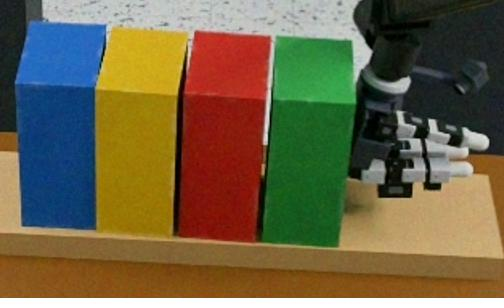

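>>> {"op": "move", "data": {"arm2": {"target": [0.258, 0.107, 0.885, -0.0746, 0.696, 0.710, -0.0732], "speed": 0.02}, "cameras": ["cam_high"]}}

>>> {"op": "zoom_image", "data": {"camera": "cam_high", "region": [205, 165, 425, 295]}}

Scene clock: 2437.37 s.
Joint torques (N m): arm1=[-1.85 -10.99 10.63 2.15 0.06 -0.3] | arm2=[3.49 -20.89 11.81 0.32 -0.11 0.24] | arm3=[0.44 0.79 11.04 0.46 0.08 -0.08] | arm4=[0.85 -16.21 7.41 -0.46 -0.05 -0.02]
Motor temperatures (°C): arm1=[20 29 40 21 19 19] | arm2=[19 26 42 21 19 22] | arm3=[18 21 50 22 22 19] | arm4=[20 35 32 22 19 18]
Heat: arm1: hottest joint3_rad 40 °C; arm2: hottest joint3_rad 42 °C; arm3: hottest joint3_rad 50 °C; arm4: hottest joint2_rad 35 °C.
move: arm2 off_target
Joint velocities: within noise
arm1, arm3, arm4: as last shown
arm2.joint_positions: joint1_rad=+0.252 joint2_rad=+2.747 joint3_rad=+2.170 joint4_rad=-0.936 joint5_rad=-0.183 joint6_rad=+1.832 hand_index_mcp=-0.681 hand_index_abd=+0.001 hand_index_pip=+0.577 hand_index_dip=+0.696 hand_middle_mcp=-0.680 hand_middle_abd=+0.000 hand_middle_pip=+0.577 hand_middle_dip=+0.696 hand_ring_mcp=-0.679 hand_ring_abd=+0.001 hand_ring_pip=+0.577 hand_ring_dip=+0.696 hand_thumb_cmc=-0.569 hand_thumb_axl=+0.677 hand_thumb_mcp=+0.224 hand_thumb_ipl=+0.168 hand_current_limit=+0.400 hand_speed=-0.600
arm2.joint_status: not commanded
arm2.hand_state: goal,goal,goal,goal,goal,goal,goal,overload,goal,goal,goal,goal,goal,goal,goal,goal
arm2.index_mcp_current_ma: 15
arm2.index_abd_current_ma: 0
arm2.index_pip_current_ma: 1
arm2.index_dip_current_ma: 0
arm2.middle_mcp_current_ma: 17
arm2.middle_abd_current_ma: 0
arm2.middle_pip_current_ma: 1
arm2.middle_dip_current_ma: 0
arm2.ring_mcp_current_ma: 18
arm2.ring_abd_current_ma: 0
arm2.ring_pip_current_ma: 1
arm2.ring_dip_current_ma: 0
arm2.thumb_cmc_current_ma: 1
arm2.thumb_axl_current_ma: -1
arm2.thumb_mcp_current_ma: -3
arm2.thumb_ipl_current_ma: 0
arm2.hand_goal_index_mcp: -0.690
arm2.hand_goal_index_abd: 0.000
arm2.hand_goal_index_pip: 0.576
arm2.hand_goal_index_dip: 0.696
arm2.hand_goal_middle_mcp: -0.690
arm2.hand_goal_middle_abd: 0.000
arm2.hand_goal_middle_pip: 0.576
arm2.hand_goal_middle_dip: 0.696
arm2.hand_goal_ring_mcp: -0.690
arm2.hand_goal_ring_abd: 0.000
arm2.hand_goal_ring_pip: 0.576
arm2.hand_goal_ring_dip: 0.696
arm2.hand_goal_thumb_cmc: -0.570
arm2.hand_goal_thumb_axl: 0.678
arm2.hand_goal_thumb_mcp: 0.226
arm2.hand_goal_thumb_ipl: 0.168
arm2.hand: x=+0.2800 y=+0.1023 z=+0.8922 quat_wxyz=(-0.069, +0.701, +0.706, -0.073) (m; scene frame)
arm2.hand_target: x=+0.2581 y=+0.1060 z=+0.8856 quat_wxyz=(-0.075, +0.696, +0.710, -0.073) (m; scene frame)
arm2.hand_status: off_target (0.024 m and 1.0 deg from the pose sent, 0.029 m and 0.9 deg at the start)
pictures: cam_high

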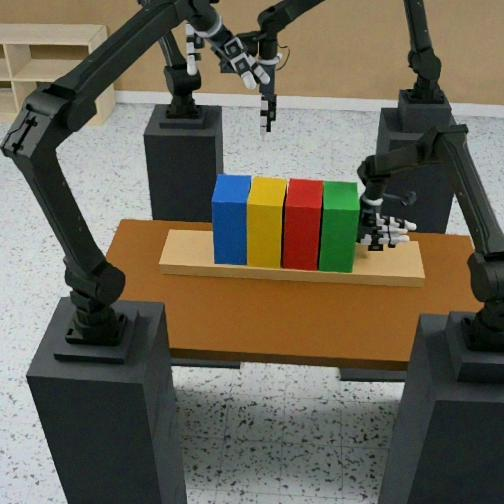

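Scaled by 2.291 from the camera's 504x504 image, which has a finer 720x720 frame.

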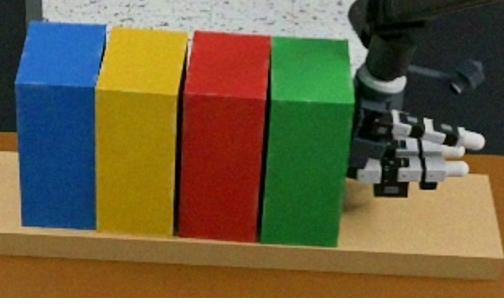

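>>> {"op": "move", "data": {"arm2": {"target": [0.248, 0.106, 0.885, -0.0746, 0.696, 0.710, -0.0732], "speed": 0.02}, "cameras": ["cam_high"]}}

>>> {"op": "zoom_image", "data": {"camera": "cam_high", "region": [205, 165, 425, 295]}}

Scene clock: 2442.80 s.
Joint torques (N m): arm1=[-1.85 -10.93 10.63 2.14 0.07 -0.29] | arm2=[3.96 -20.89 11.95 0.2 -0.16 0.24] | arm3=[0.03 0.67 10.92 0.51 0.07 -0.09] | arm4=[0.5 -16.67 7.65 -0.25 -0.05 -0.04]
Motor temperatures (°C): arm1=[20 29 40 21 19 19] | arm2=[19 26 43 21 19 22] | arm3=[18 21 50 22 22 19] | arm4=[20 35 32 22 19 18]
Heat: arm1: hottest joint3_rad 40 °C; arm2: hottest joint3_rad 43 °C; arm3: hottest joint3_rad 50 °C; arm4: hottest joint2_rad 35 °C.
move: arm2 off_target
Joint velocities: within noise
arm1: as last shown
arm2.joint_positions: joint1_rad=+0.258 joint2_rad=+2.751 joint3_rad=+2.180 joint4_rad=-0.936 joint5_rad=-0.181 joint6_rad=+1.845 hand_index_mcp=-0.681 hand_index_abd=+0.001 hand_index_pip=+0.577 hand_index_dip=+0.696 hand_middle_mcp=-0.680 hand_middle_abd=+0.000 hand_middle_pip=+0.577 hand_middle_dip=+0.696 hand_ring_mcp=-0.679 hand_ring_abd=+0.001 hand_ring_pip=+0.577 hand_ring_dip=+0.696 hand_thumb_cmc=-0.569 hand_thumb_axl=+0.677 hand_thumb_mcp=+0.224 hand_thumb_ipl=+0.168 hand_current_limit=+0.400 hand_speed=-0.600
arm2.joint_status: not commanded
arm2.hand_state: goal,goal,goal,goal,goal,goal,goal,overload,goal,goal,goal,goal,goal,goal,goal,goal
arm2.index_mcp_current_ma: 15
arm2.index_abd_current_ma: 0
arm2.index_pip_current_ma: 1
arm2.index_dip_current_ma: 0
arm2.middle_mcp_current_ma: 17
arm2.middle_abd_current_ma: 0
arm2.middle_pip_current_ma: 1
arm2.middle_dip_current_ma: 0
arm2.ring_mcp_current_ma: 18
arm2.ring_abd_current_ma: 0
arm2.ring_pip_current_ma: 1
arm2.ring_dip_current_ma: 0
arm2.thumb_cmc_current_ma: 1
arm2.thumb_axl_current_ma: -1
arm2.thumb_mcp_current_ma: -3
arm2.thumb_ipl_current_ma: 0
arm2.hand_goal_index_mcp: -0.690
arm2.hand_goal_index_abd: 0.000
arm2.hand_goal_index_pip: 0.576
arm2.hand_goal_index_dip: 0.696
arm2.hand_goal_middle_mcp: -0.690
arm2.hand_goal_middle_abd: 0.000
arm2.hand_goal_middle_pip: 0.576
arm2.hand_goal_middle_dip: 0.696
arm2.hand_goal_ring_mcp: -0.690
arm2.hand_goal_ring_abd: 0.000
arm2.hand_goal_ring_pip: 0.576
arm2.hand_goal_ring_dip: 0.696
arm2.hand_goal_thumb_cmc: -0.570
arm2.hand_goal_thumb_axl: 0.678
arm2.hand_goal_thumb_mcp: 0.226
arm2.hand_goal_thumb_ipl: 0.168
arm2.hand: x=+0.2752 y=+0.1032 z=+0.8924 quat_wxyz=(-0.070, +0.704, +0.703, -0.072) (m; scene frame)
arm2.hand_target: x=+0.2485 y=+0.1048 z=+0.8857 quat_wxyz=(-0.075, +0.696, +0.710, -0.073) (m; scene frame)
arm2.hand_status: off_target (0.028 m and 1.3 deg from the pose sent, 0.033 m and 1.0 deg at the start)
arm3.joint_positions: joint1_rad=+0.535 joint2_rad=+0.651 joint3_rad=+1.109 joint4_rad=-1.670 joint5_rad=+0.135 joint6_rad=+2.010 hand_index_mcp=+0.752 hand_index_abd=+0.002 hand_index_pip=+0.576 hand_index_dip=+0.696 hand_middle_mcp=+0.754 hand_middle_abd=+0.001 hand_middle_pip=+0.577 hand_middle_dip=+0.696 hand_ring_mcp=+0.752 hand_ring_abd=+0.002 hand_ring_pip=+0.574 hand_ring_dip=+0.696 hand_thumb_cmc=+1.000 hand_thumb_axl=+0.677 hand_thumb_mcp=+0.223 hand_thumb_ipl=+0.168 hand_current_limit=+0.400 hand_speed=-0.600
arm3.joint_status: not commanded
arm3.hand_state: goal,goal,goal,goal,goal,goal,goal,goal,goal,goal,goal,goal,goal,goal,goal,goal
arm3.index_mcp_current_ma: -5
arm3.index_abd_current_ma: 2
arm3.index_pip_current_ma: 0
arm3.index_dip_current_ma: 0
arm3.middle_mcp_current_ma: 0
arm3.middle_abd_current_ma: 1
arm3.middle_pip_current_ma: 1
arm3.middle_dip_current_ma: 0
arm3.ring_mcp_current_ma: -5
arm3.ring_abd_current_ma: 3
arm3.ring_pip_current_ma: -3
arm3.ring_dip_current_ma: 0
arm3.thumb_cmc_current_ma: 0
arm3.thumb_axl_current_ma: -1
arm3.thumb_mcp_current_ma: -9
arm3.thumb_ipl_current_ma: -1
arm3.hand_goal_index_mcp: 0.754
arm3.hand_goal_index_abd: 0.000
arm3.hand_goal_index_pip: 0.576
arm3.hand_goal_index_dip: 0.696
arm3.hand_goal_middle_mcp: 0.754
arm3.hand_goal_middle_abd: 0.000
arm3.hand_goal_middle_pip: 0.576
arm3.hand_goal_middle_dip: 0.696
arm3.hand_goal_ring_mcp: 0.754
arm3.hand_goal_ring_abd: 0.000
arm3.hand_goal_ring_pip: 0.576
arm3.hand_goal_ring_dip: 0.696
arm3.hand_goal_thumb_cmc: 1.000
arm3.hand_goal_thumb_axl: 0.678
arm3.hand_goal_thumb_mcp: 0.226
arm3.hand_goal_thumb_ipl: 0.168
arm3.hand: x=-0.4189 y=+0.4009 z=+1.4254 quat_wxyz=(+0.114, +0.726, -0.660, +0.155) (m; scene frame)
arm3.hand_target: x=-0.4201 y=+0.4002 z=+1.4396 quat_wxyz=(+0.118, +0.724, -0.659, +0.169) (m; scene frame)
arm3.hand_status: not commanded
arm4.joint_positions: joint1_rad=-1.354 joint2_rad=+1.846 joint3_rad=+1.401 joint4_rad=-1.055 joint5_rad=-0.037 joint6_rad=+0.239 hand_index_mcp=+0.752 hand_index_abd=-0.002 hand_index_pip=+0.576 hand_index_dip=+0.695 hand_middle_mcp=+0.752 hand_middle_abd=-0.002 hand_middle_pip=+0.573 hand_middle_dip=+0.696 hand_ring_mcp=+0.750 hand_ring_abd=+0.003 hand_ring_pip=+0.576 hand_ring_dip=+0.697 hand_thumb_cmc=+1.000 hand_thumb_axl=+0.677 hand_thumb_mcp=+0.220 hand_thumb_ipl=+0.167 hand_current_limit=+0.400 hand_speed=-0.600
arm4.joint_status: not commanded
arm4.hand_state: goal,goal,goal,goal,goal,goal,goal,goal,goal,goal,goal,goal,goal,goal,goal,goal
arm4.index_mcp_current_ma: -1
arm4.index_abd_current_ma: -2
arm4.index_pip_current_ma: 0
arm4.index_dip_current_ma: -1
arm4.middle_mcp_current_ma: -2
arm4.middle_abd_current_ma: -2
arm4.middle_pip_current_ma: -2
arm4.middle_dip_current_ma: 0
arm4.ring_mcp_current_ma: -5
arm4.ring_abd_current_ma: 2
arm4.ring_pip_current_ma: 0
arm4.ring_dip_current_ma: 0
arm4.thumb_cmc_current_ma: 0
arm4.thumb_axl_current_ma: -1
arm4.thumb_mcp_current_ma: -10
arm4.thumb_ipl_current_ma: -1
arm4.hand_goal_index_mcp: 0.754
arm4.hand_goal_index_abd: 0.000
arm4.hand_goal_index_pip: 0.576
arm4.hand_goal_index_dip: 0.696
arm4.hand_goal_middle_mcp: 0.754
arm4.hand_goal_middle_abd: 0.000
arm4.hand_goal_middle_pip: 0.576
arm4.hand_goal_middle_dip: 0.696
arm4.hand_goal_ring_mcp: 0.754
arm4.hand_goal_ring_abd: 0.000
arm4.hand_goal_ring_pip: 0.576
arm4.hand_goal_ring_dip: 0.696
arm4.hand_goal_thumb_cmc: 1.000
arm4.hand_goal_thumb_axl: 0.678
arm4.hand_goal_thumb_mcp: 0.226
arm4.hand_goal_thumb_ipl: 0.168
arm4.hand: x=-0.2021 y=+0.4143 z=+1.2420 quat_wxyz=(+0.034, +0.716, -0.698, +0.003) (m; scene frame)
arm4.hand_target: x=-0.1999 y=+0.4199 z=+1.2499 quat_wxyz=(+0.035, +0.716, -0.697, +0.003) (m; scene frame)
arm4.hand_status: not commanded
pictures: cam_high

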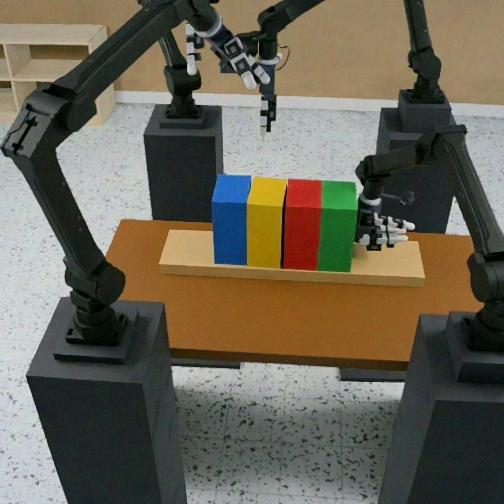

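Scaled by 2.291 from the camera's 504x504 image, which has a finer 720x720 frame.

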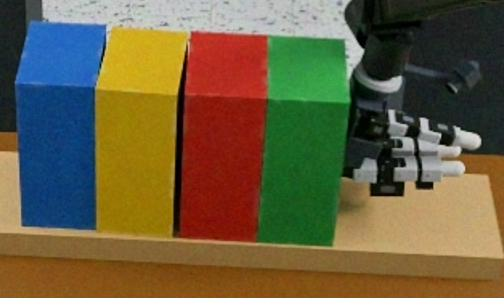

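Red/green closed. Continue.

>>> {"op": "move", "data": {"arm2": {"target": [0.238, 0.105, 0.885, -0.0746, 0.696, 0.710, -0.0732], "speed": 0.02}, "cameras": ["cam_high"]}}

>>> {"op": "zoom_image", "data": {"camera": "cam_high", "region": [205, 165, 425, 295]}}

Scene clock: 2447.53 s.
Joint torques (N m): arm1=[-1.9 -10.99 10.65 2.14 0.07 -0.29] | arm2=[4.6 -20.89 12.08 0.2 -0.3 0.3] | arm3=[0.21 0.79 10.95 0.58 0.08 -0.1] | arm4=[0.62 -16.5 7.61 -0.29 -0.05 0.01]
Motor temperatures (°C): arm1=[20 29 40 21 19 19] | arm2=[19 26 43 21 19 22] | arm3=[18 21 50 22 22 19] | arm4=[20 35 32 22 19 18]
Heat: arm1: hottest joint3_rad 40 °C; arm2: hottest joint3_rad 43 °C; arm3: hottest joint3_rad 50 °C; arm4: hottest joint2_rad 35 °C.
move: arm2 off_target
Joint velocities: within noise
arm1, arm3, arm4: as last shown
arm2.joint_positions: joint1_rad=+0.263 joint2_rad=+2.755 joint3_rad=+2.188 joint4_rad=-0.939 joint5_rad=-0.176 joint6_rad=+1.853 hand_index_mcp=-0.681 hand_index_abd=+0.001 hand_index_pip=+0.577 hand_index_dip=+0.696 hand_middle_mcp=-0.680 hand_middle_abd=+0.000 hand_middle_pip=+0.577 hand_middle_dip=+0.696 hand_ring_mcp=-0.679 hand_ring_abd=+0.001 hand_ring_pip=+0.577 hand_ring_dip=+0.696 hand_thumb_cmc=-0.569 hand_thumb_axl=+0.677 hand_thumb_mcp=+0.224 hand_thumb_ipl=+0.168 hand_current_limit=+0.400 hand_speed=-0.600
arm2.joint_status: not commanded
arm2.hand_state: goal,goal,goal,goal,goal,goal,goal,overload,goal,goal,goal,goal,goal,goal,goal,goal
arm2.index_mcp_current_ma: 15
arm2.index_abd_current_ma: 0
arm2.index_pip_current_ma: 1
arm2.index_dip_current_ma: 0
arm2.middle_mcp_current_ma: 17
arm2.middle_abd_current_ma: 0
arm2.middle_pip_current_ma: 1
arm2.middle_dip_current_ma: 0
arm2.ring_mcp_current_ma: 18
arm2.ring_abd_current_ma: 0
arm2.ring_pip_current_ma: 1
arm2.ring_dip_current_ma: 0
arm2.thumb_cmc_current_ma: 1
arm2.thumb_axl_current_ma: -1
arm2.thumb_mcp_current_ma: -3
arm2.thumb_ipl_current_ma: 0
arm2.hand_goal_index_mcp: -0.690
arm2.hand_goal_index_abd: 0.000
arm2.hand_goal_index_pip: 0.576
arm2.hand_goal_index_dip: 0.696
arm2.hand_goal_middle_mcp: -0.690
arm2.hand_goal_middle_abd: 0.000
arm2.hand_goal_middle_pip: 0.576
arm2.hand_goal_middle_dip: 0.696
arm2.hand_goal_ring_mcp: -0.690
arm2.hand_goal_ring_abd: 0.000
arm2.hand_goal_ring_pip: 0.576
arm2.hand_goal_ring_dip: 0.696
arm2.hand_goal_thumb_cmc: -0.570
arm2.hand_goal_thumb_axl: 0.678
arm2.hand_goal_thumb_mcp: 0.226
arm2.hand_goal_thumb_ipl: 0.168
arm2.hand: x=+0.2723 y=+0.1037 z=+0.8926 quat_wxyz=(-0.070, +0.705, +0.702, -0.070) (m; scene frame)
arm2.hand_target: x=+0.2387 y=+0.1033 z=+0.8857 quat_wxyz=(-0.075, +0.696, +0.710, -0.073) (m; scene frame)
arm2.hand_status: off_target (0.035 m and 1.5 deg from the pose sent, 0.038 m and 1.3 deg at the start)
pictures: cam_high

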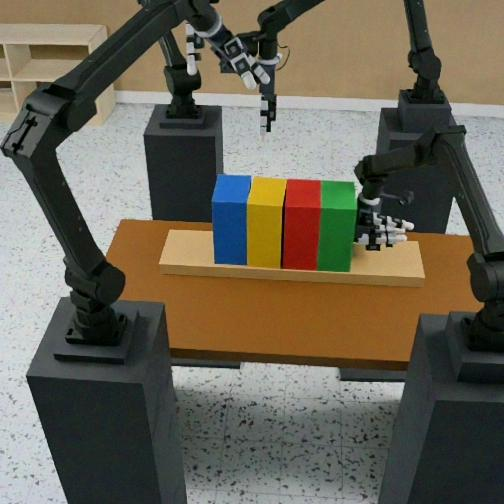

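Scaled by 2.291 from the camera's 504x504 image, which has a finer 720x720 frame.

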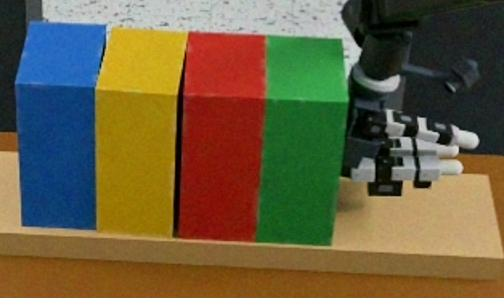

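>>> {"op": "move", "data": {"arm2": {"target": [0.228, 0.104, 0.885, -0.0746, 0.696, 0.710, -0.0732], "speed": 0.02}, "cameras": ["cam_high"]}}

>>> {"op": "zoom_image", "data": {"camera": "cam_high", "region": [205, 165, 425, 295]}}

Scene clock: 2453.07 s.
Joint torques (N m): arm1=[-1.85 -10.93 10.65 2.14 0.08 -0.3] | arm2=[5.01 -20.89 12.19 0.21 -0.39 0.31] | arm3=[0.09 0.73 11 0.58 0.07 -0.09] | arm4=[1.03 -16.15 7.51 -0.42 -0.04 -0.04]
Motor temperatures (°C): arm1=[20 29 40 21 19 19] | arm2=[19 25 44 21 19 22] | arm3=[18 21 50 22 22 19] | arm4=[20 35 32 22 19 18]
Heat: arm1: hottest joint3_rad 40 °C; arm2: hottest joint3_rad 44 °C; arm3: hottest joint3_rad 50 °C; arm4: hottest joint2_rad 35 °C.
move: arm2 off_target
Joint velocities: within noise
arm1, arm3, arm4: as last shown
arm2.joint_positions: joint1_rad=+0.270 joint2_rad=+2.760 joint3_rad=+2.199 joint4_rad=-0.944 joint5_rad=-0.174 joint6_rad=+1.866 hand_index_mcp=-0.681 hand_index_abd=+0.001 hand_index_pip=+0.577 hand_index_dip=+0.696 hand_middle_mcp=-0.680 hand_middle_abd=+0.000 hand_middle_pip=+0.577 hand_middle_dip=+0.696 hand_ring_mcp=-0.679 hand_ring_abd=+0.001 hand_ring_pip=+0.577 hand_ring_dip=+0.696 hand_thumb_cmc=-0.569 hand_thumb_axl=+0.677 hand_thumb_mcp=+0.224 hand_thumb_ipl=+0.168 hand_current_limit=+0.400 hand_speed=-0.600
arm2.joint_status: not commanded
arm2.hand_state: goal,goal,goal,goal,goal,goal,goal,overload,goal,goal,goal,goal,goal,goal,goal,goal
arm2.index_mcp_current_ma: 15
arm2.index_abd_current_ma: 0
arm2.index_pip_current_ma: 1
arm2.index_dip_current_ma: 0
arm2.middle_mcp_current_ma: 17
arm2.middle_abd_current_ma: 0
arm2.middle_pip_current_ma: 1
arm2.middle_dip_current_ma: 0
arm2.ring_mcp_current_ma: 18
arm2.ring_abd_current_ma: 0
arm2.ring_pip_current_ma: 1
arm2.ring_dip_current_ma: 0
arm2.thumb_cmc_current_ma: 1
arm2.thumb_axl_current_ma: -1
arm2.thumb_mcp_current_ma: -3
arm2.thumb_ipl_current_ma: 0
arm2.hand_goal_index_mcp: -0.690
arm2.hand_goal_index_abd: 0.000
arm2.hand_goal_index_pip: 0.576
arm2.hand_goal_index_dip: 0.696
arm2.hand_goal_middle_mcp: -0.690
arm2.hand_goal_middle_abd: 0.000
arm2.hand_goal_middle_pip: 0.576
arm2.hand_goal_middle_dip: 0.696
arm2.hand_goal_ring_mcp: -0.690
arm2.hand_goal_ring_abd: 0.000
arm2.hand_goal_ring_pip: 0.576
arm2.hand_goal_ring_dip: 0.696
arm2.hand_goal_thumb_cmc: -0.570
arm2.hand_goal_thumb_axl: 0.678
arm2.hand_goal_thumb_mcp: 0.226
arm2.hand_goal_thumb_ipl: 0.168
arm2.hand: x=+0.2666 y=+0.1038 z=+0.8930 quat_wxyz=(-0.069, +0.707, +0.701, -0.069) (m; scene frame)
arm2.hand_target: x=+0.2288 y=+0.1020 z=+0.8859 quat_wxyz=(-0.075, +0.696, +0.710, -0.073) (m; scene frame)
arm2.hand_status: off_target (0.039 m and 1.8 deg from the pose sent, 0.045 m and 1.5 deg at the start)
pictures: cam_high

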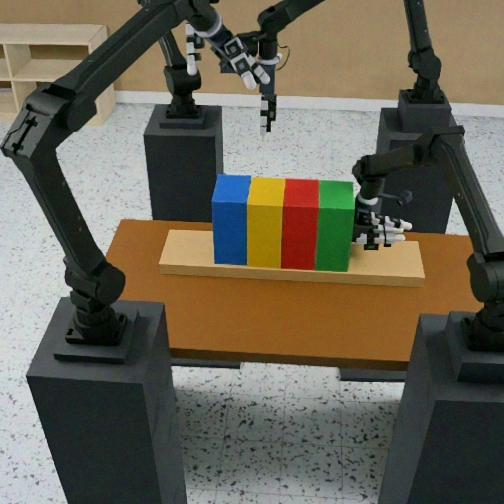

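Scaled by 2.291 from the camera's 504x504 image, which has a finer 720x720 frame.

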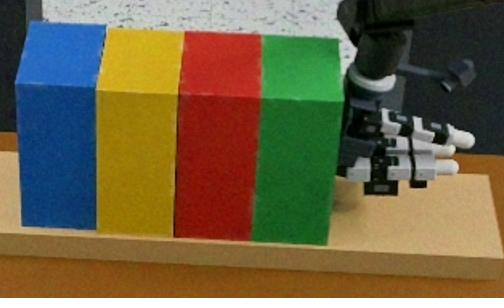

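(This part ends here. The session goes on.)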